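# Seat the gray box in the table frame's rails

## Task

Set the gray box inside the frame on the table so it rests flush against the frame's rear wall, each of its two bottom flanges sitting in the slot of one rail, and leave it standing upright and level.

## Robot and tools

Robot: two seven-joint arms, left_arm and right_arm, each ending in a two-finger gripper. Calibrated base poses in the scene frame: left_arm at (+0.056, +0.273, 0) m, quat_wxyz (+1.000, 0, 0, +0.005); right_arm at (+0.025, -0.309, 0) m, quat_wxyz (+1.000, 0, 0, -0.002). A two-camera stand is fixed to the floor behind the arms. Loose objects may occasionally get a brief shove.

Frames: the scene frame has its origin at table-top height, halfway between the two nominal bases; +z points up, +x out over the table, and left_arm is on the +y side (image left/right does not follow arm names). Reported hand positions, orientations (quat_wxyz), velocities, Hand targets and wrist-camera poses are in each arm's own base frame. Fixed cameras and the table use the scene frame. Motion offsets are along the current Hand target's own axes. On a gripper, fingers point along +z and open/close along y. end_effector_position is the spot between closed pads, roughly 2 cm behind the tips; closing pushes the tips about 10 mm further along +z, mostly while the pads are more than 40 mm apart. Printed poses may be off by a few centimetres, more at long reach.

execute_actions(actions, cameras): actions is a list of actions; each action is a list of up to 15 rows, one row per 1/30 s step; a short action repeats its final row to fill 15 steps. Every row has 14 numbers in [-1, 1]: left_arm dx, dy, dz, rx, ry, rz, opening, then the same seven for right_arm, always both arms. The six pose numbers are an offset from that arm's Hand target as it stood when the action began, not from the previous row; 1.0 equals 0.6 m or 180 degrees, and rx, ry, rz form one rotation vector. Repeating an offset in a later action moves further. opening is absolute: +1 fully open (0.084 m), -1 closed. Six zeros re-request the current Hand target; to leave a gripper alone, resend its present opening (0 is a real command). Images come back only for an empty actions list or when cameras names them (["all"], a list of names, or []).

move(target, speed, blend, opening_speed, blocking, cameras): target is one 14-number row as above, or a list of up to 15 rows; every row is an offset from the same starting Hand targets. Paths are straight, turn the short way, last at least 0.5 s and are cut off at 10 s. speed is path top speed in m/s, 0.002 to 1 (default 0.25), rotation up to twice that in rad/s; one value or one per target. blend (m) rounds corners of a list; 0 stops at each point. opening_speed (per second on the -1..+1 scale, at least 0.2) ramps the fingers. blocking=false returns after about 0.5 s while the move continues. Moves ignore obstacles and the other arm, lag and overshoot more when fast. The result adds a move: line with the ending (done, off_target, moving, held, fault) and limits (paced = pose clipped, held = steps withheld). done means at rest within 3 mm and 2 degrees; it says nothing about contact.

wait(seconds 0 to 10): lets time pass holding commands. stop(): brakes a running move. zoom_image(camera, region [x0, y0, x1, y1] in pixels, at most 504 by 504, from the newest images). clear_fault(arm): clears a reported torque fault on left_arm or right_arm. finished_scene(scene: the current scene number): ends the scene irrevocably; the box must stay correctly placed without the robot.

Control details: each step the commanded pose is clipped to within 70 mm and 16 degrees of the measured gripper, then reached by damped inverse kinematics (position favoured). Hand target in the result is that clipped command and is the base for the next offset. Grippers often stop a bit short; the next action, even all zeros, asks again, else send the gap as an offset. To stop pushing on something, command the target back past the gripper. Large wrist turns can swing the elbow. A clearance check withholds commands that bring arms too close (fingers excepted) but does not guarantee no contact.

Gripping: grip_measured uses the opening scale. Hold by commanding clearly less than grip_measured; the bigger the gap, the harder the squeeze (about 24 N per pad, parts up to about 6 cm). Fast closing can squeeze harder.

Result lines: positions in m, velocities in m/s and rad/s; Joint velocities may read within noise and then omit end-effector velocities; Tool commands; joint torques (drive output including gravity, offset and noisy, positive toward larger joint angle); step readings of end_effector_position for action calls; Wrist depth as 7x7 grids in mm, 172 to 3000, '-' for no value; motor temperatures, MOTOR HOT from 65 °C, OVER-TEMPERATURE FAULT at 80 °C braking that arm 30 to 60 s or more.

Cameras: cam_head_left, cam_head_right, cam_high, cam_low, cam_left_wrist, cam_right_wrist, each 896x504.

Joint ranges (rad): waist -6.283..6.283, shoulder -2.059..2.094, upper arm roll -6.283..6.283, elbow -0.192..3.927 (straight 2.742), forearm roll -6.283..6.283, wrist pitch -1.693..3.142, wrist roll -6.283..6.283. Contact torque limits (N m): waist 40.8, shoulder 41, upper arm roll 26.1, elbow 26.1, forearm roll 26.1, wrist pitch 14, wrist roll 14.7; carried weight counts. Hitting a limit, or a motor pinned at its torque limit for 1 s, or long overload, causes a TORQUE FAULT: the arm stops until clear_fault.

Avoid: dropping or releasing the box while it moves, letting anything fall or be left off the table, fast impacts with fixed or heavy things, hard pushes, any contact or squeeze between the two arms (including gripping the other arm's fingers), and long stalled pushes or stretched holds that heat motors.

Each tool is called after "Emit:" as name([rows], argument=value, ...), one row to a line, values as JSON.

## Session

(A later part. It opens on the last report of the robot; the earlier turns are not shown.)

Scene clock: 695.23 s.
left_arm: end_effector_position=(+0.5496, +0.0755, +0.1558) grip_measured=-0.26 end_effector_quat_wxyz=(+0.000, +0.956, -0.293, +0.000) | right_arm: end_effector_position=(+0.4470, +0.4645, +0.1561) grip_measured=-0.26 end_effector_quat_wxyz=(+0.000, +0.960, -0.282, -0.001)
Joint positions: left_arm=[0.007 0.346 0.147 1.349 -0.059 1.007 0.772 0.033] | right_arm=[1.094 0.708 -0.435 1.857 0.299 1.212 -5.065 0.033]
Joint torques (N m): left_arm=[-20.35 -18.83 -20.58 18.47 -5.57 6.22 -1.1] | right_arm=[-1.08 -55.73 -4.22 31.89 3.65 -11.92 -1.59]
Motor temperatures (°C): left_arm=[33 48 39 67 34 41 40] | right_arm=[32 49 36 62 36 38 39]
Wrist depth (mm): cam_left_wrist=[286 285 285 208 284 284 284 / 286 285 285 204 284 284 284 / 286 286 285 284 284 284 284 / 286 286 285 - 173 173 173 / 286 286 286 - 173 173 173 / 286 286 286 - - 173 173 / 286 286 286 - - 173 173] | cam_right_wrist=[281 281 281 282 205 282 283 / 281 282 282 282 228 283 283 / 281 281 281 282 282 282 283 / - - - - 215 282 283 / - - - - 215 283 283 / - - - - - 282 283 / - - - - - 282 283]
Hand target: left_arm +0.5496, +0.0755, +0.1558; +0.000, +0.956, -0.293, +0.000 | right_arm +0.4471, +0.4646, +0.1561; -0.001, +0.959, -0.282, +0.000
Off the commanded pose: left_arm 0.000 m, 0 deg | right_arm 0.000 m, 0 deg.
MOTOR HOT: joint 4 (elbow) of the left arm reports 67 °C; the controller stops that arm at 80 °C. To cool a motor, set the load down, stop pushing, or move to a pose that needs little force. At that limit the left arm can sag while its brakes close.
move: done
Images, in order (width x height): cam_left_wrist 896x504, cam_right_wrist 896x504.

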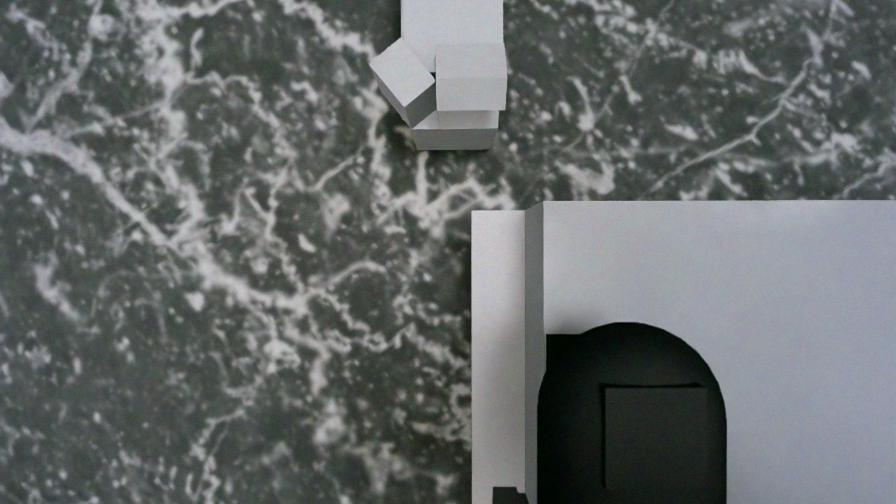

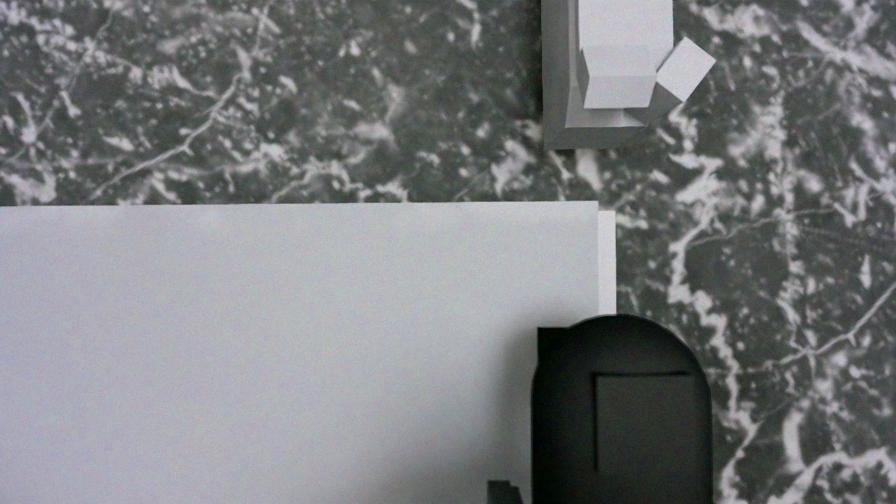

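Emit:
move([
  [0.03,-0.0037,0,0,0,0,-1,0.03,-0.0037,0,0,0,0,-1],
  [0.135,-0.0037,0,0,0,0,-1,0.135,-0.0037,0,0,0,0,-1],
], speed=0.05, blend=0.002, cameras=["cam_left_wrist","cam_right_wrist"])

Scene clock: 708.27 s.
left_arm: end_effector_position=(+0.6178, +0.0329, +0.1558) grip_measured=-0.27 end_effector_quat_wxyz=(+0.000, +0.956, -0.293, +0.000) | right_arm: end_effector_position=(+0.5165, +0.4226, +0.1560) grip_measured=-0.27 end_effector_quat_wxyz=(-0.001, +0.959, -0.282, +0.000)
Joint positions: left_arm=[-0.037 0.565 0.119 1.683 -0.07 1.121 0.688 0.032] | right_arm=[0.937 0.812 -0.434 2.032 0.325 1.283 -5.179 0.032]
Joint torques (N m): left_arm=[-30.81 -5.3 -29.98 6.02 -8.5 5.97 -0.9] | right_arm=[-7.35 -17.18 -2.93 17.02 1.27 -5.51 -1.98]
Motor temperatures (°C): left_arm=[33 47 43 64 35 41 40] | right_arm=[32 51 37 67 36 44 39]
Wrist depth (mm): cam_left_wrist=[287 286 286 209 285 285 284 / 287 287 287 209 285 285 284 / 287 287 287 209 285 285 284 / 287 287 286 209 285 285 285 / 288 287 286 203 173 173 173 / 288 287 287 - - - - / 287 287 287 - - - -] | cam_right_wrist=[283 283 283 284 206 283 283 / 282 283 283 283 206 283 284 / 283 283 283 283 206 284 283 / 283 283 283 283 208 284 284 / - - 172 173 199 283 283 / - - - - - 283 283 / - - - - - 283 283]
Hand target: left_arm +0.6179, +0.0319, +0.1558; +0.000, +0.956, -0.293, +0.000 | right_arm +0.5165, +0.4226, +0.1560; -0.001, +0.959, -0.282, +0.000
Off the commanded pose: left_arm 0.001 m, 0 deg | right_arm 0.000 m, 0 deg.
MOTOR HOT: joint 4 (elbow) of the right arm reports 67 °C; the controller stops that arm at 80 °C. To cool a motor, set the load down, stop pushing, or move to a pose that needs little force. At that limit the right arm can sag while its brakes close.
MOTOR HOT: still on. Joint 4 (elbow) of the left arm reports 64 °C.
move: done
Images, in order (width x height): cam_left_wrist 896x504, cam_right_wrist 896x504.

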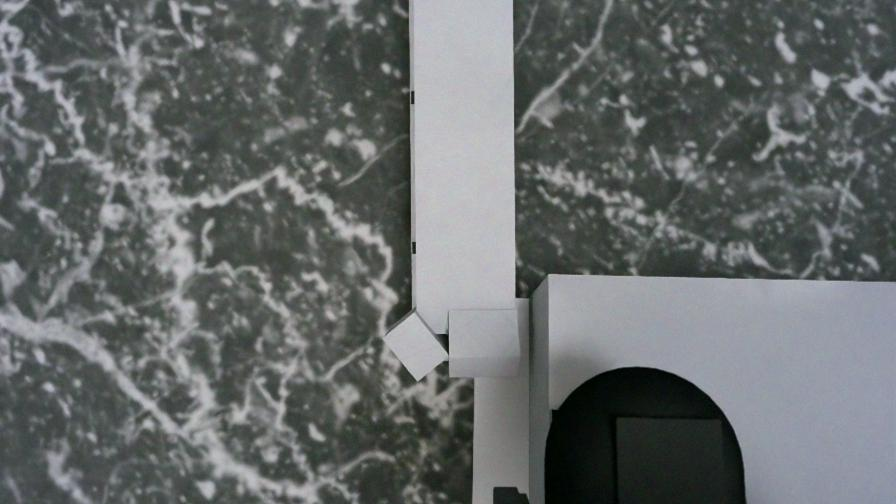

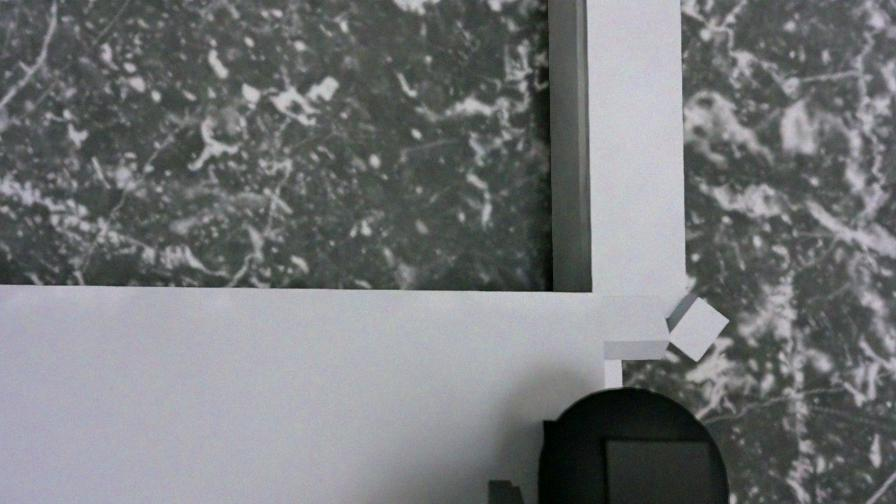

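Emit:
move([
  [-0.14,0,0,0,0,0,-1,-0.14,0,0,0,0,0,-1],
  [-0.15,0,0.0998,0,0,0,-1,-0.15,0,0.0998,0,0,0,-1],
  [-0.15,0,0.0998,0,0,0,1,-0.15,0,0.0998,0,0,0,1],
  [-0.15,0,-0.08,0,0,0,1,-0.15,0,-0.08,0,0,0,1],
], speed=[0.1,0.1,0.1,0.25], opening_speed=1.5, blend=[0.01,0,0,0], cameras=["cam_left_wrist","cam_right_wrist"])

Scene clock: 731.03 s.
left_arm: end_effector_position=(+0.5434, +0.0824, +0.2037) grip_measured=+1.00 end_effector_quat_wxyz=(+0.000, +0.956, -0.293, +0.000) | right_arm: end_effector_position=(+0.4408, +0.4712, +0.2041) grip_measured=+1.00 end_effector_quat_wxyz=(-0.001, +0.959, -0.282, +0.000)
Joint positions: left_arm=[0.011 0.283 0.158 1.402 -0.049 1.123 0.78 0.084] | right_arm=[1.094 0.686 -0.441 1.961 0.283 1.333 -5.036 0.084]
Joint torques (N m): left_arm=[-6.12 -26.08 4.79 25.81 1.56 -0.65 -1.24] | right_arm=[-4.3 -34.18 -1.66 23.9 1.17 -0.72 1.24]
Motor temperatures (°C): left_arm=[34 46 48 59 36 41 40] | right_arm=[32 49 36 60 36 44 39]
Wrist depth (mm): cam_left_wrist=[332 333 332 255 332 331 331 / 333 333 332 255 332 331 332 / 333 332 332 332 332 332 331 / 333 332 333 332 281 281 280 / 333 333 333 332 280 280 280 / 333 333 333 333 217 281 281 / 334 333 333 332 218 281 281] | cam_right_wrist=[331 332 331 331 254 331 331 / 331 331 331 331 256 331 331 / 330 331 331 331 331 332 331 / 279 279 279 331 331 331 331 / 279 279 279 279 331 331 331 / 279 279 279 279 224 331 331 / 279 279 279 279 331 331 331]
Hand target: left_arm +0.5434, +0.0824, +0.2038; +0.000, +0.956, -0.293, +0.000 | right_arm +0.4408, +0.4712, +0.2041; -0.001, +0.959, -0.282, +0.000
Off the commanded pose: left_arm 0.000 m, 0 deg | right_arm 0.000 m, 0 deg.
MOTOR HOT: cleared for the motors of the left arm.
MOTOR HOT: cleared for the motors of the right arm.
move: done
Images, in order (width x height): cam_left_wrist 896x504, cam_right_wrist 896x504.

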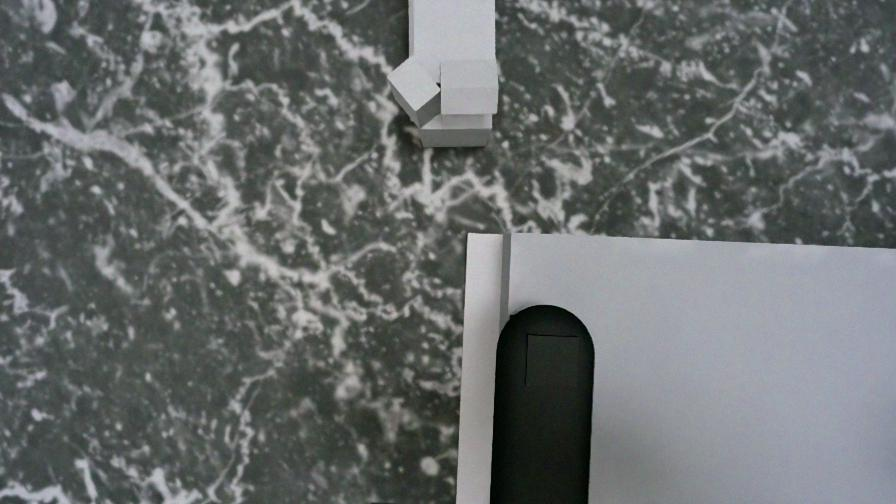

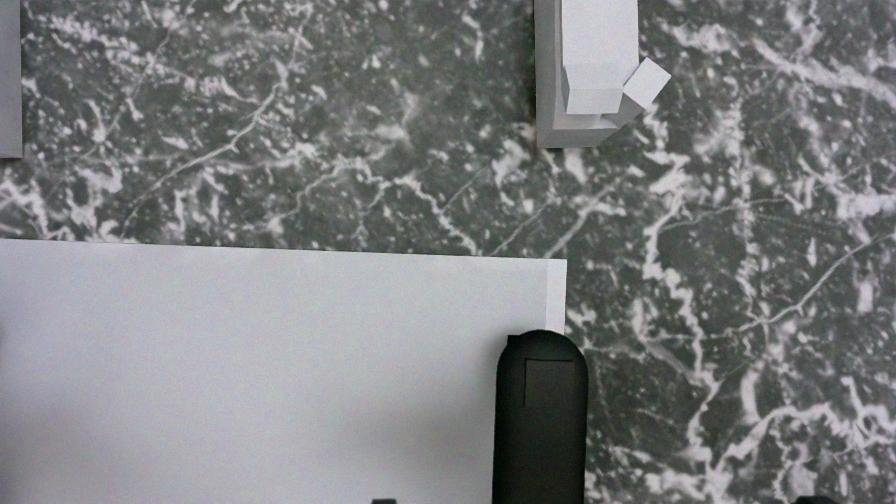

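Emit:
move([
  [-0.01,0.0017,0.181,0,0,0.0122,1,-0.025,0.0017,0.1815,0,0,0.0122,1],
  [-0.01,0.0017,0.181,0,0,0.0122,-1,-0.025,0.0017,0.1815,0,0,0.0122,-1],
  [-0.01,0.0017,0.0743,0,0,0.0122,-1,-0.025,0.0017,0.0735,0,0,0.0122,-1],
  [0.015,0.0017,0.0743,0,0,-0.0006,-1,0.0167,0.0017,0.0735,0,0,-0.0006,-1],
  [0.1508,0.0017,0.0743,0,0,-0.0006,-1,0.1525,0.0017,0.0735,0,0,-0.0006,-1],
], speed=[0.2,0.15,0.1,0.07,0.05], opening_speed=1.5, blend=[0,0,0.003,0.002,0], cameras=["cam_left_wrist","cam_right_wrist"])

Scene clock: 760.23 s.
left_arm: end_effector_position=(+0.6177, +0.0311, +0.1592) grip_measured=-0.26 end_effector_quat_wxyz=(+0.000, +0.956, -0.292, +0.000) | right_arm: end_effector_position=(+0.5172, +0.4210, +0.1599) grip_measured=-0.26 end_effector_quat_wxyz=(-0.001, +0.960, -0.281, +0.000)
Joint positions: left_arm=[-0.041 0.562 0.121 1.687 -0.071 1.129 0.685 0.033] | right_arm=[0.934 0.807 -0.434 2.036 0.323 1.291 -5.182 0.033]
Joint torques (N m): left_arm=[-27.76 -22.97 -26.42 19.8 -7.6 7.47 -1.05] | right_arm=[1.63 -47.43 1.35 41.47 5.42 -10.69 -1.44]
Motor temperatures (°C): left_arm=[33 48 41 65 35 41 40] | right_arm=[32 49 36 65 36 41 39]
Wrist depth (mm): cam_left_wrist=[288 288 288 211 287 287 286 / 289 289 288 211 287 287 287 / 289 289 288 211 288 287 286 / 289 289 289 211 173 173 172 / 290 289 289 207 173 173 173 / 289 289 289 - - 173 173 / 290 289 289 - - 173 173] | cam_right_wrist=[284 284 285 286 209 286 287 / 285 285 286 285 209 286 286 / 285 285 286 285 209 286 286 / - - - - 209 286 287 / - - - - 209 286 286 / - - - - - 286 287 / - - - - - 286 286]
Hand target: left_arm +0.6177, +0.0308, +0.1592; +0.000, +0.956, -0.292, +0.000 | right_arm +0.5172, +0.4210, +0.1599; -0.001, +0.960, -0.281, +0.000
Off the commanded pose: left_arm 0.000 m, 0 deg | right_arm 0.000 m, 0 deg.
MOTOR HOT: joint 4 (elbow) of the left arm reports 65 °C; the controller stops that arm at 80 °C. To cool a motor, set the load down, stop pushing, or move to a pose that needs little force. At that limit the left arm can sag while its brakes close.
MOTOR HOT: joint 4 (elbow) of the right arm reports 65 °C; the controller stops that arm at 80 °C. To cool a motor, set the load down, stop pushing, or move to a pose that needs little force. At that limit the right arm can sag while its brakes close.
move: done
Images, in order (width x height): cam_left_wrist 896x504, cam_right_wrist 896x504.

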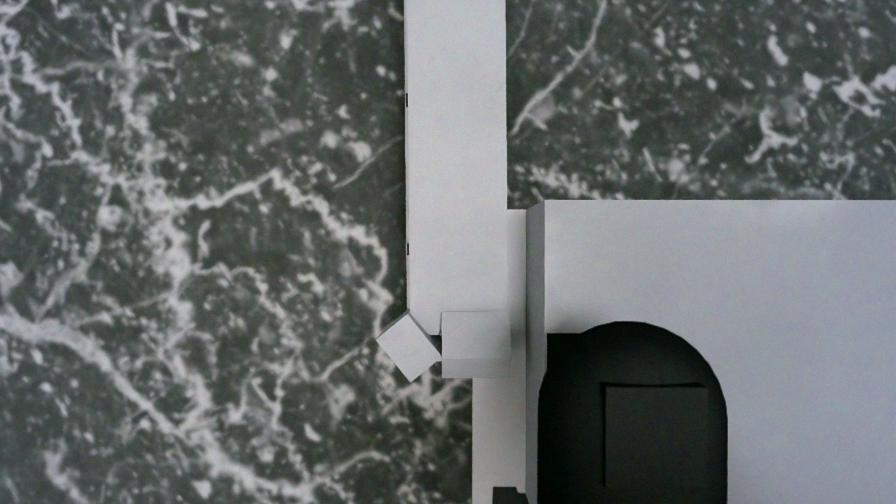

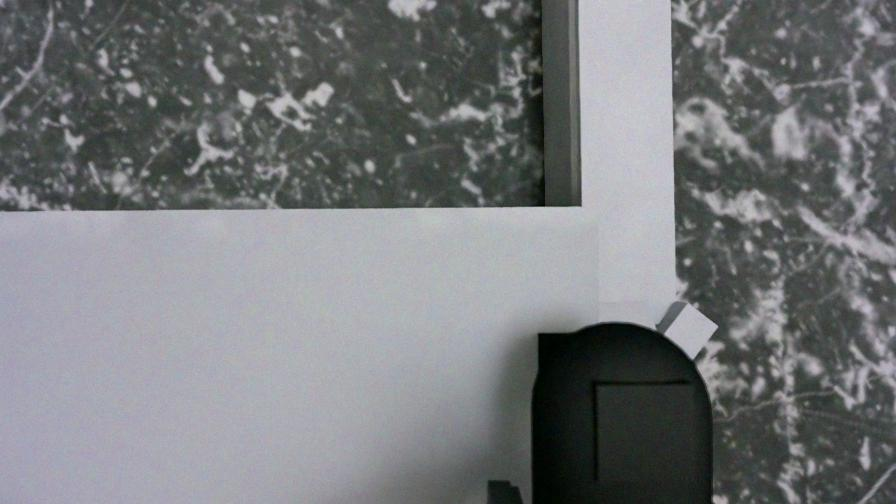

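Emit:
move(target=[0.22,-0.0025,0,0,0,0,-1,0.22,-0.0025,0,0,0,0,-1], speed=0.07, cameras=["cam_left_wrist","cam_right_wrist"])

Scene clock: 770.17 s.
left_arm: end_effector_position=(+0.7270, -0.0401, +0.1589) grip_measured=-0.26 end_effector_quat_wxyz=(-0.009, +0.956, -0.291, +0.035) | right_arm: end_effector_position=(+0.6278, +0.3505, +0.1594) grip_measured=-0.26 end_effector_quat_wxyz=(-0.015, +0.960, -0.281, +0.013)
Joint positions: left_arm=[-0.073 1.162 0.08 2.707 -0.074 1.473 0.552 0.033] | right_arm=[0.59 1.169 -0.372 2.707 0.346 1.525 -5.278 0.033]
Joint torques (N m): left_arm=[-35.39 -30.19 -30.21 33.15 -9.69 -14.24 -0.63] | right_arm=[-3.11 -55.57 -0.05 25.65 -0.8 -14.63 1.18]
Motor temperatures (°C): left_arm=[34 48 46 65 35 42 40] | right_arm=[32 51 36 76 37 45 39]
Wrist depth (mm): cam_left_wrist=[1117 1110 299 297 295 292 289 / 1112 299 298 295 293 291 288 / 300 298 297 295 292 290 287 / 300 297 295 214 177 176 175 / 298 295 293 214 177 175 174 / 296 293 291 - - 173 172 / 294 292 290 - - 172 -] | cam_right_wrist=[295 294 291 289 287 285 283 / 295 293 291 289 287 285 283 / 294 292 290 288 286 284 282 / 178 177 176 174 174 282 282 / 177 176 175 174 173 282 281 / 176 175 174 173 - 282 281 / 176 175 174 - - 281 281]
Hand target: left_arm +0.7280, -0.0418, +0.1592; +0.000, +0.956, -0.292, +0.000 | right_arm +0.6292, +0.3511, +0.1598; -0.001, +0.960, -0.281, +0.000
Off the commanded pose: left_arm 0.002 m, 4 deg | right_arm 0.002 m, 2 deg.
MOTOR HOT: still on. Joint 4 (elbow) of the left arm reports 65 °C.
MOTOR HOT: still on. Joint 4 (elbow) of the right arm reports 76 °C.
elbow stopped short (left arm): the move would have taken joint 4 (elbow) straighter than the controller allows.
elbow stopped short (right arm): the move would have taken joint 4 (elbow) straighter than the controller allows.
elbow read too straight (right arm): the controller reads joint 4 (elbow) straighter than it allows; while it does, the hand can move without a command.
move: off_target (left_arm)
Images, in order (width x height): cam_left_wrist 896x504, cam_right_wrist 896x504.

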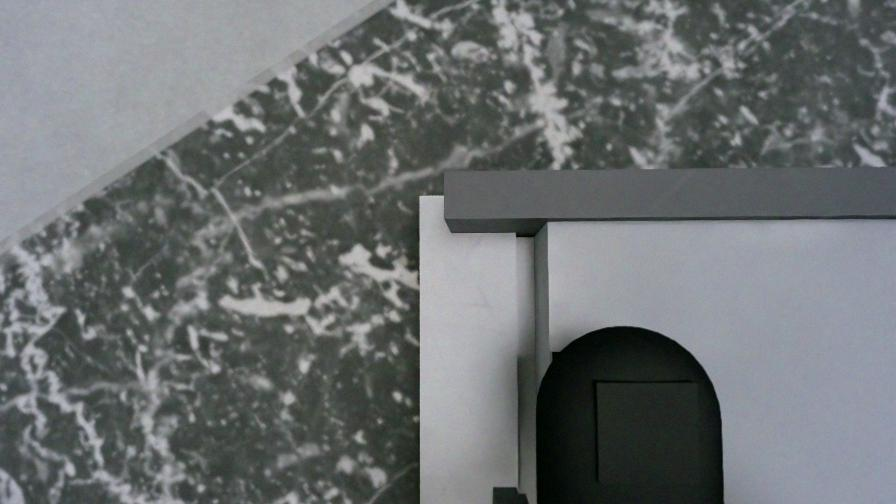

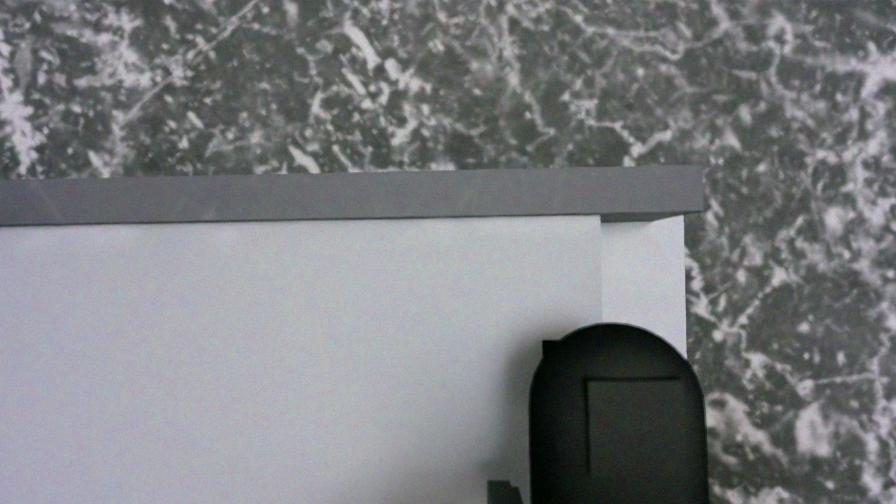

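Emit:
move([
  [-0.01,0,0,0,0,0,1,-0.01,0,0,0,0,0,1],
  [-0.04,0,-0.11,0,0,0,1,-0.04,0,-0.11,0,0,0,1],
], speed=[0.05,0.15], opening_speed=1.5, cameras=["cam_left_wrist","cam_right_wrist","cam_high"])

Scene clock: 778.70 s.
left_arm: end_effector_position=(+0.7073, -0.0283, +0.2250) grip_measured=+1.00 end_effector_quat_wxyz=(-0.008, +0.956, -0.292, +0.031) | right_arm: end_effector_position=(+0.6082, +0.3635, +0.2255) grip_measured=+1.00 end_effector_quat_wxyz=(-0.025, +0.959, -0.281, +0.023)
Joint positions: left_arm=[-0.055 1.055 0.067 2.707 -0.06 1.588 0.567 0.084] | right_arm=[0.61 1.063 -0.319 2.707 0.284 1.594 -5.236 0.084]
Joint torques (N m): left_arm=[6.95 -35.35 -3.56 18.36 1.68 -0.93 -0.3] | right_arm=[-4.1 -52.33 0.01 19.91 -1.73 -3 1.1]
Motor temperatures (°C): left_arm=[35 51 48 69 36 46 40] | right_arm=[32 52 36 69 37 48 39]
Wrist depth (mm): cam_left_wrist=[1176 1168 364 364 360 358 355 / 1176 1168 365 362 359 356 354 / 1164 365 363 261 237 243 241 / 366 363 360 281 243 243 241 / 364 361 359 - 180 242 240 / 362 359 356 - 179 240 238 / 360 357 355 - 178 239 237] | cam_right_wrist=[374 369 365 360 356 351 347 / 373 368 363 359 355 350 346 / 252 249 247 243 242 349 344 / 253 250 247 245 241 347 343 / 252 250 247 244 178 346 342 / 251 249 246 243 177 346 342 / 250 248 245 242 176 344 340]
Hand target: left_arm +0.7081, -0.0284, +0.2252; +0.000, +0.956, -0.292, +0.000 | right_arm +0.6090, +0.3639, +0.2258; -0.001, +0.960, -0.281, +0.000
Off the commanded pose: left_arm 0.001 m, 4 deg | right_arm 0.001 m, 4 deg.
MOTOR HOT: still on. Joint 4 (elbow) of the left arm reports 69 °C.
MOTOR HOT: still on. Joint 4 (elbow) of the right arm reports 69 °C.
elbow stopped short (left arm): the move would have taken joint 4 (elbow) straighter than the controller allows.
elbow stopped short (right arm): the move would have taken joint 4 (elbow) straighter than the controller allows.
move: off_target (left_arm, right_arm)
Images, in order (width x height): cam_high 896x504, cam_left_wrist 896x504, cam_right_wrist 896x504.

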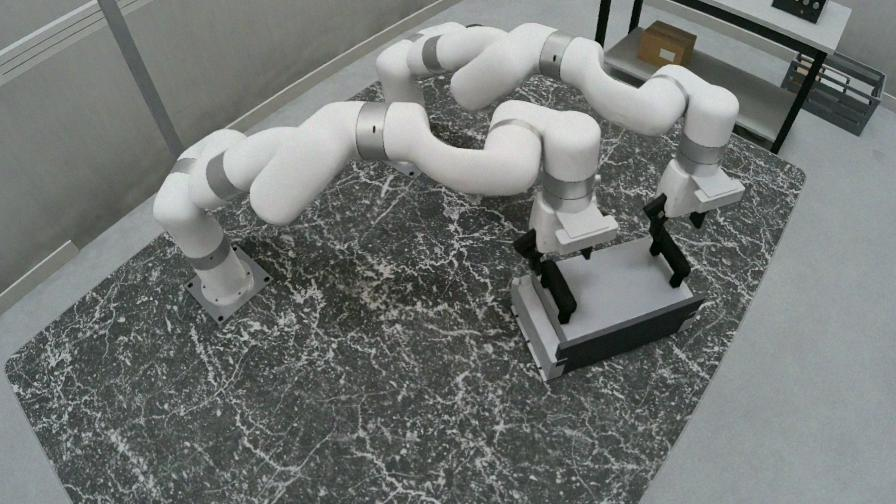

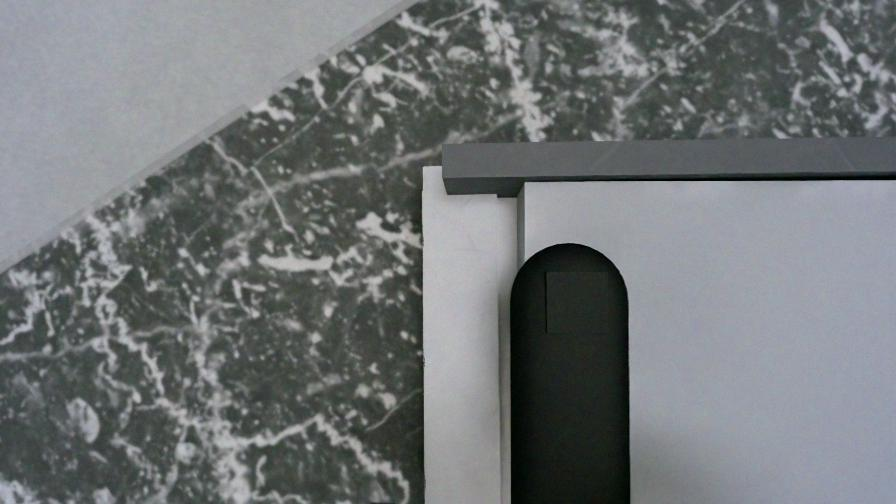

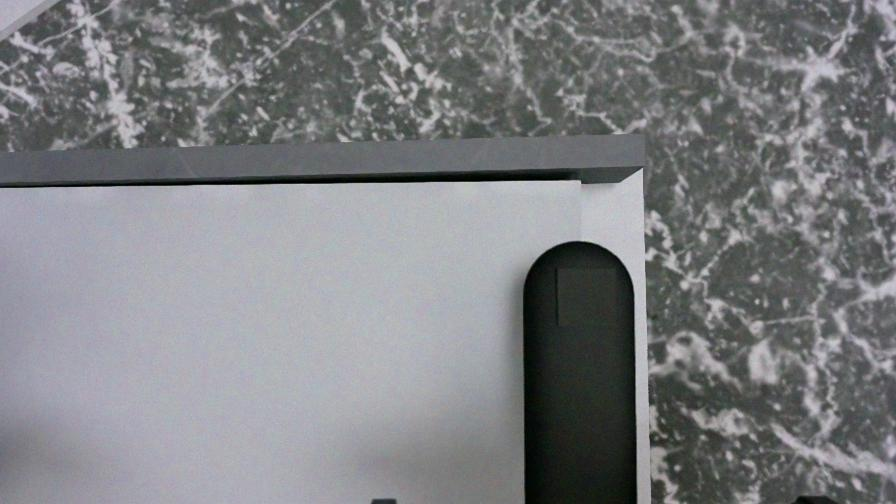

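Emit:
move([
  [-0.24,0,0,0,0,0,-1,-0.24,0,0,0,0,0,-1],
  [-0.24,0,0.208,0,0,0,-1,-0.24,0,0.209,0,0,0,-1],
  [-0.178,0,0.208,0,0,0,-1,-0.165,0,0.209,0,0,0,-1],
], speed=[0.2,0.15,0.02], blend=0, cameras=["cam_left_wrist","cam_right_wrist"])

Scene clock: 797.53 s.
left_arm: end_effector_position=(+0.6196, +0.0313, +0.1004) grip_measured=-1.00 end_effector_quat_wxyz=(+0.000, +0.956, -0.292, +0.000) | right_arm: end_effector_position=(+0.5255, +0.4175, +0.1005) grip_measured=-1.00 end_effector_quat_wxyz=(-0.001, +0.960, -0.281, +0.000)
Joint positions: left_arm=[-0.017 0.63 0.087 1.625 -0.062 0.997 0.681 0] | right_arm=[0.876 0.858 -0.337 1.973 0.278 1.158 -5.177 0]
Joint torques (N m): left_arm=[-6.32 -21.96 -2.48 25.15 1.58 -0.65 -1.2] | right_arm=[-3.99 -37.37 -1.71 23.71 1.72 -0.68 -1.48]
Motor temperatures (°C): left_arm=[33 52 41 65 35 43 40] | right_arm=[32 53 36 62 36 44 39]
Wrist depth (mm): cam_left_wrist=[229 - - - - - - / 229 - - - - - - / 229 - - - - - - / 230 230 - - - - - / 230 229 - - - - - / 230 230 - - 229 229 229 / 230 230 230 230 229 230 229] | cam_right_wrist=[- - - - - - - / - - - - - - - / - - - - - - - / - - - - - - - / - - - - - - 227 / - - - - - - 228 / 226 227 227 227 227 227 227]
Hand target: left_arm +0.6196, +0.0313, +0.1004; +0.000, +0.956, -0.292, +0.000 | right_arm +0.5256, +0.4175, +0.1005; -0.001, +0.960, -0.281, +0.000
Off the commanded pose: left_arm 0.000 m, 0 deg | right_arm 0.000 m, 0 deg.
MOTOR HOT: still on. Joint 4 (elbow) of the left arm reports 65 °C.
MOTOR HOT: cleared for the motors of the right arm.
move: done
Images, in order (width x height): cam_left_wrist 896x504, cam_right_wrist 896x504.

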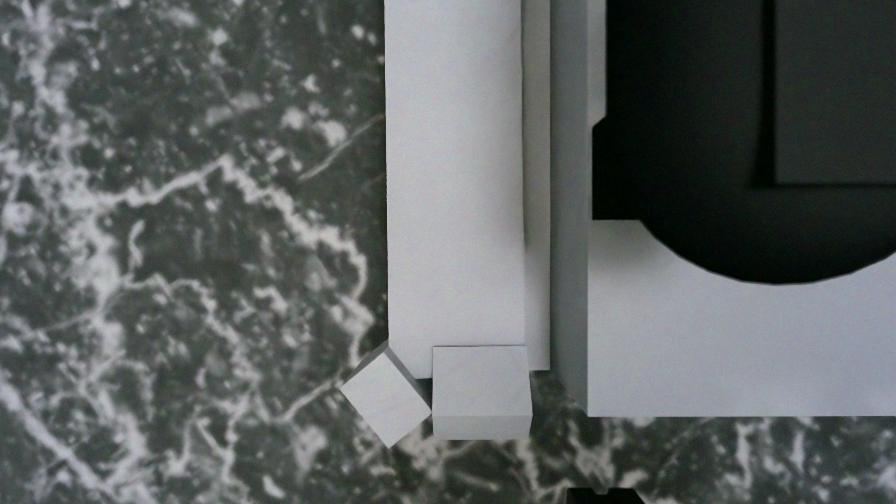

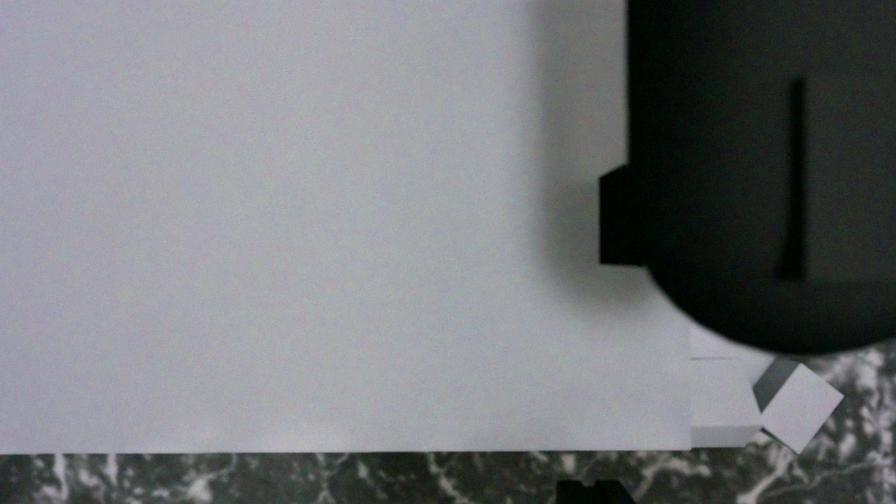

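Emit:
move([
  [0.022,0,0,0,0,0,-1,0.013,0,0,0,0,0,-1],
  [0.034,0,0,0,0,0,-1,0.026,0,0,0,0,0,-1],
], speed=[0.03,0.01], cameras=["cam_left_wrist","cam_right_wrist"])

Scene clock: 807.80 s.
left_arm: end_effector_position=(+0.6365, +0.0199, +0.1004) grip_measured=-1.00 end_effector_quat_wxyz=(+0.000, +0.956, -0.292, +0.000) | right_arm: end_effector_position=(+0.5387, +0.4091, +0.1005) grip_measured=-1.00 end_effector_quat_wxyz=(-0.001, +0.960, -0.281, +0.000)
Joint positions: left_arm=[-0.029 0.69 0.082 1.724 -0.061 1.036 0.659 0] | right_arm=[0.846 0.883 -0.336 2.017 0.281 1.177 -5.196 0]
Joint torques (N m): left_arm=[-6.6 -23.15 -2.44 25.4 1.6 -0.71 -1.24] | right_arm=[-4.01 -38.61 -1.52 23.36 2.03 -0.62 -1.63]
Motor temperatures (°C): left_arm=[33 50 40 67 34 42 40] | right_arm=[32 52 36 62 36 42 39]
Wrist depth (mm): cam_left_wrist=[229 - - - - - - / 229 - - - - - - / 230 - - - - - - / 230 - - - - - - / 230 - - - - - - / 230 - - - - - - / 230 230 - - - - -] | cam_right_wrist=[- - - - - - - / - - - - - - - / - - - - - - - / - - - - - - - / - - - - - - - / - - - - - - - / - - - - - - 227]
Hand target: left_arm +0.6365, +0.0199, +0.1004; +0.000, +0.956, -0.292, +0.000 | right_arm +0.5387, +0.4091, +0.1005; -0.001, +0.960, -0.281, +0.000
Off the commanded pose: left_arm 0.000 m, 0 deg | right_arm 0.000 m, 0 deg.
MOTOR HOT: still on. Joint 4 (elbow) of the left arm reports 67 °C.
move: done
Images, in order (width x height): cam_left_wrist 896x504, cam_right_wrist 896x504.

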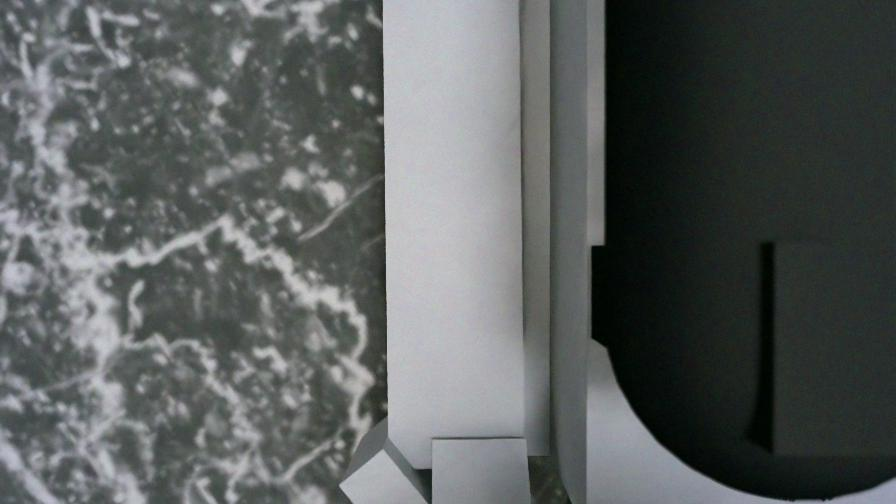

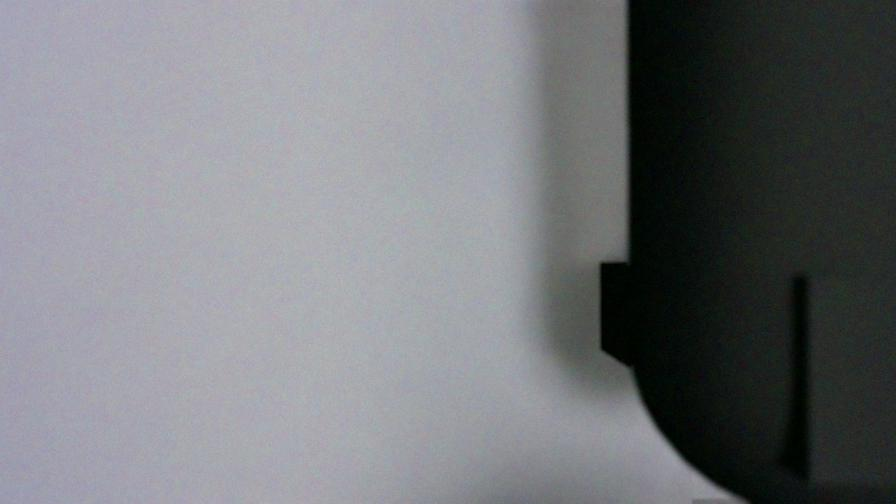

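Emit:
move(target=[0.01,0,0,0,0,0,-1,0.01,0,0,0,0,0,-1], speed=0.015)

Scene clock: 814.47 s.
left_arm: end_effector_position=(+0.6406, +0.0169, +0.1001) grip_measured=-1.00 end_effector_quat_wxyz=(+0.001, +0.956, -0.292, -0.001) | right_arm: end_effector_position=(+0.5434, +0.4061, +0.1005) grip_measured=-1.00 end_effector_quat_wxyz=(-0.001, +0.960, -0.281, -0.001)
Joint positions: left_arm=[-0.032 0.708 0.081 1.755 -0.061 1.052 0.653 0] | right_arm=[0.835 0.893 -0.335 2.036 0.282 1.185 -5.203 0]
Joint torques (N m): left_arm=[-27.88 -25.07 -27.15 46.18 -5.83 -17.57 -1.08] | right_arm=[-15.62 -37.22 -14.12 24.13 -2.66 -5.41 -1.42]
Motor temperatures (°C): left_arm=[33 50 40 68 34 42 40] | right_arm=[32 51 36 62 36 41 39]
Wrist depth (mm): cam_left_wrist=[227 - - - - - - / 227 - - - - - - / 227 - - - - - - / 227 - - - - - - / 228 - - - - - - / 228 - - - - - - / 228 - - - - - -] | cam_right_wrist=[- - - - - - - / - - - - - - - / - - - - - - - / - - - - - - - / - - - - - - - / - - - - - - - / - - - - - - -]
Hand target: left_arm +0.6415, +0.0166, +0.1004; +0.000, +0.956, -0.292, +0.000 | right_arm +0.5438, +0.4058, +0.1005; -0.001, +0.960, -0.281, +0.000
Off the commanded pose: left_arm 0.001 m, 0 deg | right_arm 0.000 m, 0 deg.
MOTOR HOT: still on. Joint 4 (elbow) of the left arm reports 68 °C.
move: done

Emit:
move(target=[0,0,0,0,0,0,-1,0.006,0,0,0,0,0,-1], speed=0.01)

Scene clock: 820.60 s.
left_arm: end_effector_position=(+0.6406, +0.0168, +0.1002) grip_measured=-1.00 end_effector_quat_wxyz=(+0.001, +0.956, -0.292, -0.001) | right_arm: end_effector_position=(+0.5260, +0.4278, +0.0956) grip_measured=-1.00 end_effector_quat_wxyz=(-0.009, +0.964, -0.264, -0.019)
Joint positions: left_arm=[-0.032 0.708 0.081 1.755 -0.061 1.052 0.653 0] | right_arm=[0.832 0.899 -0.283 2.045 0.283 1.19 -5.207 0]
Joint torques (N m): left_arm=[-28.24 -33.07 -26.42 47.02 -7.65 -17.57 0.35] | right_arm=[-0.57 -44.01 -1.03 19.57 -0.85 -3.02 -0.02]
Motor temperatures (°C): left_arm=[34 50 43 78 35 48 40] | right_arm=[33 51 41 62 37 42 39]
Wrist depth (mm): cam_left_wrist=[227 - - - - - - / 227 - - - - - - / 227 - - - - - - / 227 - - - - - - / 228 - - - - - - / 228 - - - - - - / 229 - - - - - -] | cam_right_wrist=[- - - - - - - / - - - - - - - / - - - - - - - / - - - - - - - / - - - - - - 220 / - - 222 - - - - / 223 223 223 223 223 222 222]
Hand target: left_arm +0.6415, +0.0166, +0.1004; +0.000, +0.956, -0.292, +0.000 | right_arm +0.5260, +0.4278, +0.0956; -0.009, +0.964, -0.264, -0.020 (not the last commanded pose)
Tool commands: left_gripper/opening=-1.0 right_gripper/opening=-1.0
Off the commanded pose: left_arm 0.001 m, 0 deg | right_arm 0.032 m, 3 deg.
TORQUE FAULT: the external load on joint 3 (upper arm roll) of the right arm reached its load limit, and that arm stopped. The contact can be on any part of that arm beyond that joint, not only on its tool. A torque fault puts only its own arm into a fault stop. That arm's remaining commands of this call were not run. The hold on joint 3 (upper arm roll) of that arm was moved back by the arm itself, up to 3 degrees, as the stop began. That arm is still stopped at the end of this call. While its stop runs, that arm, its gripper or tool too, takes no new command.
End effector pose when the fault began: right_arm: position (+0.5449, +0.4058, +0.1004), quat_wxyz (-0.001, +0.960, -0.279, -0.001)
Joint positions when the fault began: right_arm=[0.832 0.899 -0.335 2.045 0.283 1.189 -5.207 0]
MOTOR HOT: still on. Joint 4 (elbow) of the left arm reports 78 °C.
CLEAR FAULT: the right arm stays stopped (state 4) until you call clear_fault(arm="right_arm").
move: fault (right_arm)

Seated firm. Back off and inspect.

Emit:
move(target=[-0.03,0,0,0,0,0,-1,0,0,0,0,0,0,-1], speed=0.15)

Emit:
clear_fault(arm="right_arm")

Emit:
move([
  [-0.03,0,-0.2,0,0,0,-1,-0.05,0,0,0,0,0,-1],
  [0.1,0,-0.22,0,0,0,-1,-0.05,0,-0.22,0.006,0.012,0,-1],
  [0.1,0,-0.22,0,0,0,-1,0.11,-0.045,-0.22,0.006,0.012,0,-1],
], speed=0.2, blend=[0.005,0.01,0], cameras=["cam_left_wrist","cam_right_wrist","cam_high"])

Scene clock: 868.30 s.
left_arm: end_effector_position=(+0.6363, +0.0199, +0.0955) grip_measured=-1.00 end_effector_quat_wxyz=(+0.002, +0.957, -0.290, -0.009) | right_arm: end_effector_position=(+0.5260, +0.4278, +0.0956) grip_measured=-1.00 end_effector_quat_wxyz=(-0.009, +0.964, -0.264, -0.020)
Joint positions: left_arm=[-0.031 0.711 0.085 1.749 -0.06 1.058 0.653 0] | right_arm=[0.832 0.899 -0.283 2.045 0.283 1.19 -5.207 0]
Joint torques (N m): left_arm=[0.33 -27.71 1.11 21.95 -0.2 -2.09 0.06] | right_arm=[-0.8 -43.67 -1.21 19.57 -0.87 -2.98 -0.12]
Motor temperatures (°C): left_arm=[32 46 39 57 34 42 39] | right_arm=[32 52 36 58 36 38 38]
Wrist depth (mm): cam_left_wrist=[221 - - - - - - / 221 - - - - - - / 222 - - - - - - / 222 - - - - - - / 223 - - - - - - / 223 - - - - - - / 224 - - - - - -] | cam_right_wrist=[- - - - - - - / - - - - - - - / - - - - - - - / - - - - - - - / - - - - - - 220 / - - 222 - - - - / 223 223 223 223 222 222 222]
Hand target: left_arm +0.6363, +0.0199, +0.0955; +0.002, +0.957, -0.290, -0.009 | right_arm +0.5260, +0.4278, +0.0956; -0.009, +0.964, -0.264, -0.020
Tool commands: left_gripper/opening=-1.0 right_gripper/opening=-1.0
TORQUE FAULT, CONTINUED: the right arm was still stopped when this call began, by the torque fault of joint 3 (upper arm roll) that an earlier result reported. In this call, the stops that this result tells of count together as 80 of the actions that you can send in this scene. That arm ran no command of this call. That arm is still stopped at the end of this call. While its stop runs, that arm, its gripper or tool too, takes no new command.
OVER-TEMPERATURE FAULT: BRAKES ON. Before this call, joint 4 (elbow) of the left arm reached 80 °C; the stop lasted 46 seconds. The left arm may have sagged or run on as its brakes closed, and pressed harder on what it touched. The left arm ran none of this call's commands: an arm, its gripper or tool too, takes no command until a result says that it accepts commands again. The left arm's brakes are open: its gripper holds where the fault left it, with its grip as last carried out. The left arm accepts commands again.
CLEAR FAULT: the right arm stays stopped (state 4) until you call clear_fault(arm="right_arm").
move: fault

Scene clock: 868.33 s.
left_arm: end_effector_position=(+0.6363, +0.0199, +0.0955) grip_measured=-1.00 end_effector_quat_wxyz=(+0.002, +0.957, -0.290, -0.009) | right_arm: end_effector_position=(+0.5260, +0.4278, +0.0956) grip_measured=-1.00 end_effector_quat_wxyz=(-0.009, +0.964, -0.264, -0.020)
Joint positions: left_arm=[-0.031 0.711 0.085 1.749 -0.06 1.058 0.653 0] | right_arm=[0.832 0.899 -0.283 2.045 0.283 1.19 -5.207 0]
Joint torques (N m): left_arm=[0.21 -27.66 1.03 21.95 -0.2 -2.13 0.05] | right_arm=[0.02 -44.4 -2.4 19.72 0.06 -1.91 -0.25]
Motor temperatures (°C): left_arm=[32 46 39 57 34 42 39] | right_arm=[32 52 36 58 36 38 38]
Wrist depth (mm): cam_left_wrist=[221 - - - - - - / 221 - - - - - - / 222 - - - - - - / 222 - - - - - - / 223 - - - - - - / 223 - - - - - - / 224 - - - - - -] | cam_right_wrist=[- - - - - - - / - - - - - - - / - - - - - - - / - - - - - - - / - - - - - - 220 / - - 222 - - - - / 223 223 223 223 222 222 222]
Hand target: left_arm +0.6363, +0.0199, +0.0955; +0.002, +0.957, -0.290, -0.009 | right_arm +0.5260, +0.4278, +0.0956; -0.009, +0.964, -0.264, -0.020
Tool commands: left_gripper/opening=-1.0 right_gripper/opening=-1.0
TORQUE FAULT, CONTINUED: the right arm's stop, for the torque fault of joint 3 (upper arm roll) that an earlier result reported, is over. The call counts as one of the actions that you can send in this scene. The hold on joint 3 (upper arm roll) of that arm was moved back by the arm itself, up to 3 degrees, as the stop began. That arm's target is now where it stood when the stop ended, not its last command. That arm's gripper keeps its grip as last carried out, and that arm accepts commands again: back off and push less far.
CLEAR FAULT: your call cleared the right arm's torque fault. If a joint's load stays at its limit, that arm stops again at once.

not run: an earlier result of this reply reported a stop or a fault. Calls in your next reply go to the robot.

Emit:
move([
  [-0.06,0,0,0,0,0,-1,-0.05,0,0,0,0,0,-1],
  [-0.06,0,-0.22,0,0,0,-1,-0.05,0,-0.22,0.006,0.012,0,-1],
  [0.08,0,-0.22,0,0,0,-1,0.11,-0.045,-0.22,0.006,0.012,0,-1],
], speed=0.2, blend=[0.005,0.01,0], cameras=["cam_left_wrist","cam_right_wrist","cam_high"])

Scene clock: 879.10 s.
left_arm: end_effector_position=(+0.6785, -0.0071, +0.2266) grip_measured=-1.00 end_effector_quat_wxyz=(+0.002, +0.957, -0.290, -0.009) | right_arm: end_effector_position=(+0.6001, +0.4133, +0.2245) grip_measured=-1.00 end_effector_quat_wxyz=(-0.058, +0.962, -0.264, +0.039)
Joint positions: left_arm=[-0.038 0.913 0.074 2.475 -0.056 1.581 0.597 0] | right_arm=[0.66 1.074 -0.274 2.707 0.264 1.507 -5.203 0]
Joint torques (N m): left_arm=[6.83 -25.34 -3.12 25.14 -2.03 -0.67 -1.21] | right_arm=[-3.84 -49.64 0.16 23.23 -1.66 -3.36 1.26]
Motor temperatures (°C): left_arm=[32 48 38 61 34 42 39] | right_arm=[32 52 36 59 36 38 38]
Wrist depth (mm): cam_left_wrist=[1119 351 351 230 230 230 230 / 352 351 352 275 240 241 241 / 351 352 352 - 177 242 241 / 353 353 353 - 178 242 242 / 353 354 354 - 178 242 243 / 354 355 355 - 178 243 243 / 355 355 356 278 177 244 244] | cam_right_wrist=[397 387 377 368 354 346 337 / 264 262 255 248 241 237 336 / 256 263 256 249 242 - 334 / 266 261 255 247 241 - 332 / 265 260 253 246 240 - 330 / 262 259 252 245 239 - 329 / 264 257 250 244 237 - 327]
Hand target: left_arm +0.6786, -0.0071, +0.2267; +0.002, +0.957, -0.290, -0.009 | right_arm +0.6009, +0.4138, +0.2249; -0.013, +0.964, -0.264, +0.001
Off the commanded pose: left_arm 0.000 m, 0 deg | right_arm 0.001 m, 7 deg.
elbow stopped short (right arm): the move would have taken joint 4 (elbow) straighter than the controller allows.
move: off_target (right_arm)
Images, in order (width x height): cam_high 896x504, cam_left_wrist 896x504, cam_right_wrist 896x504.

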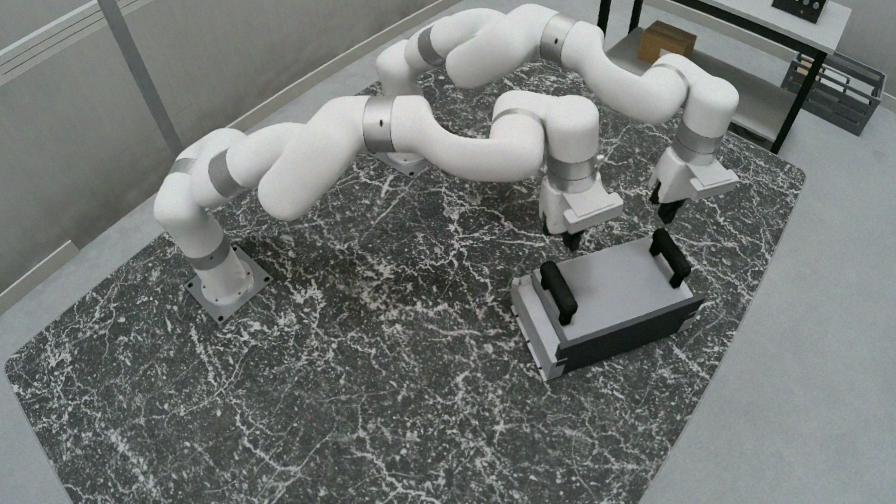

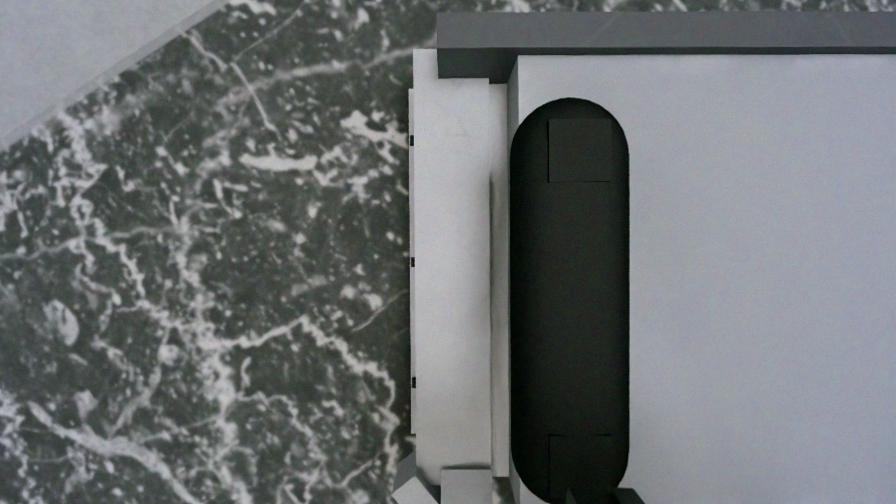

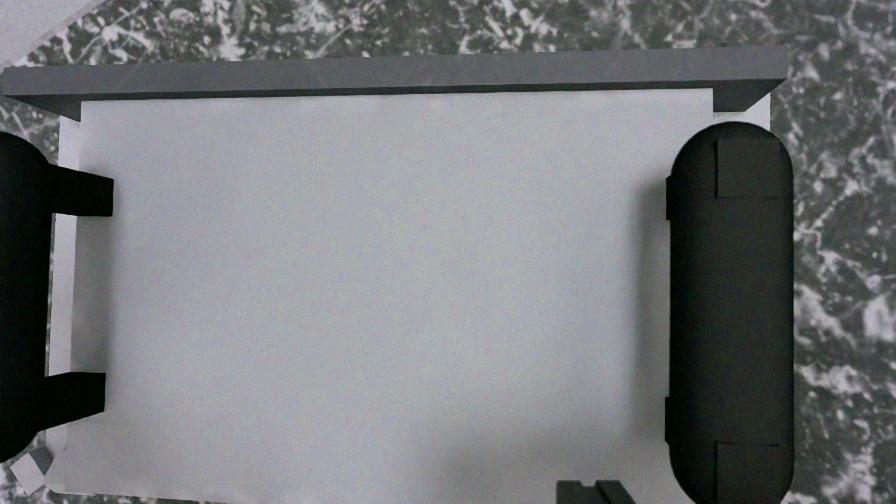

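Emit:
finished_scene(scene=2)

The scene is finished: the task was done.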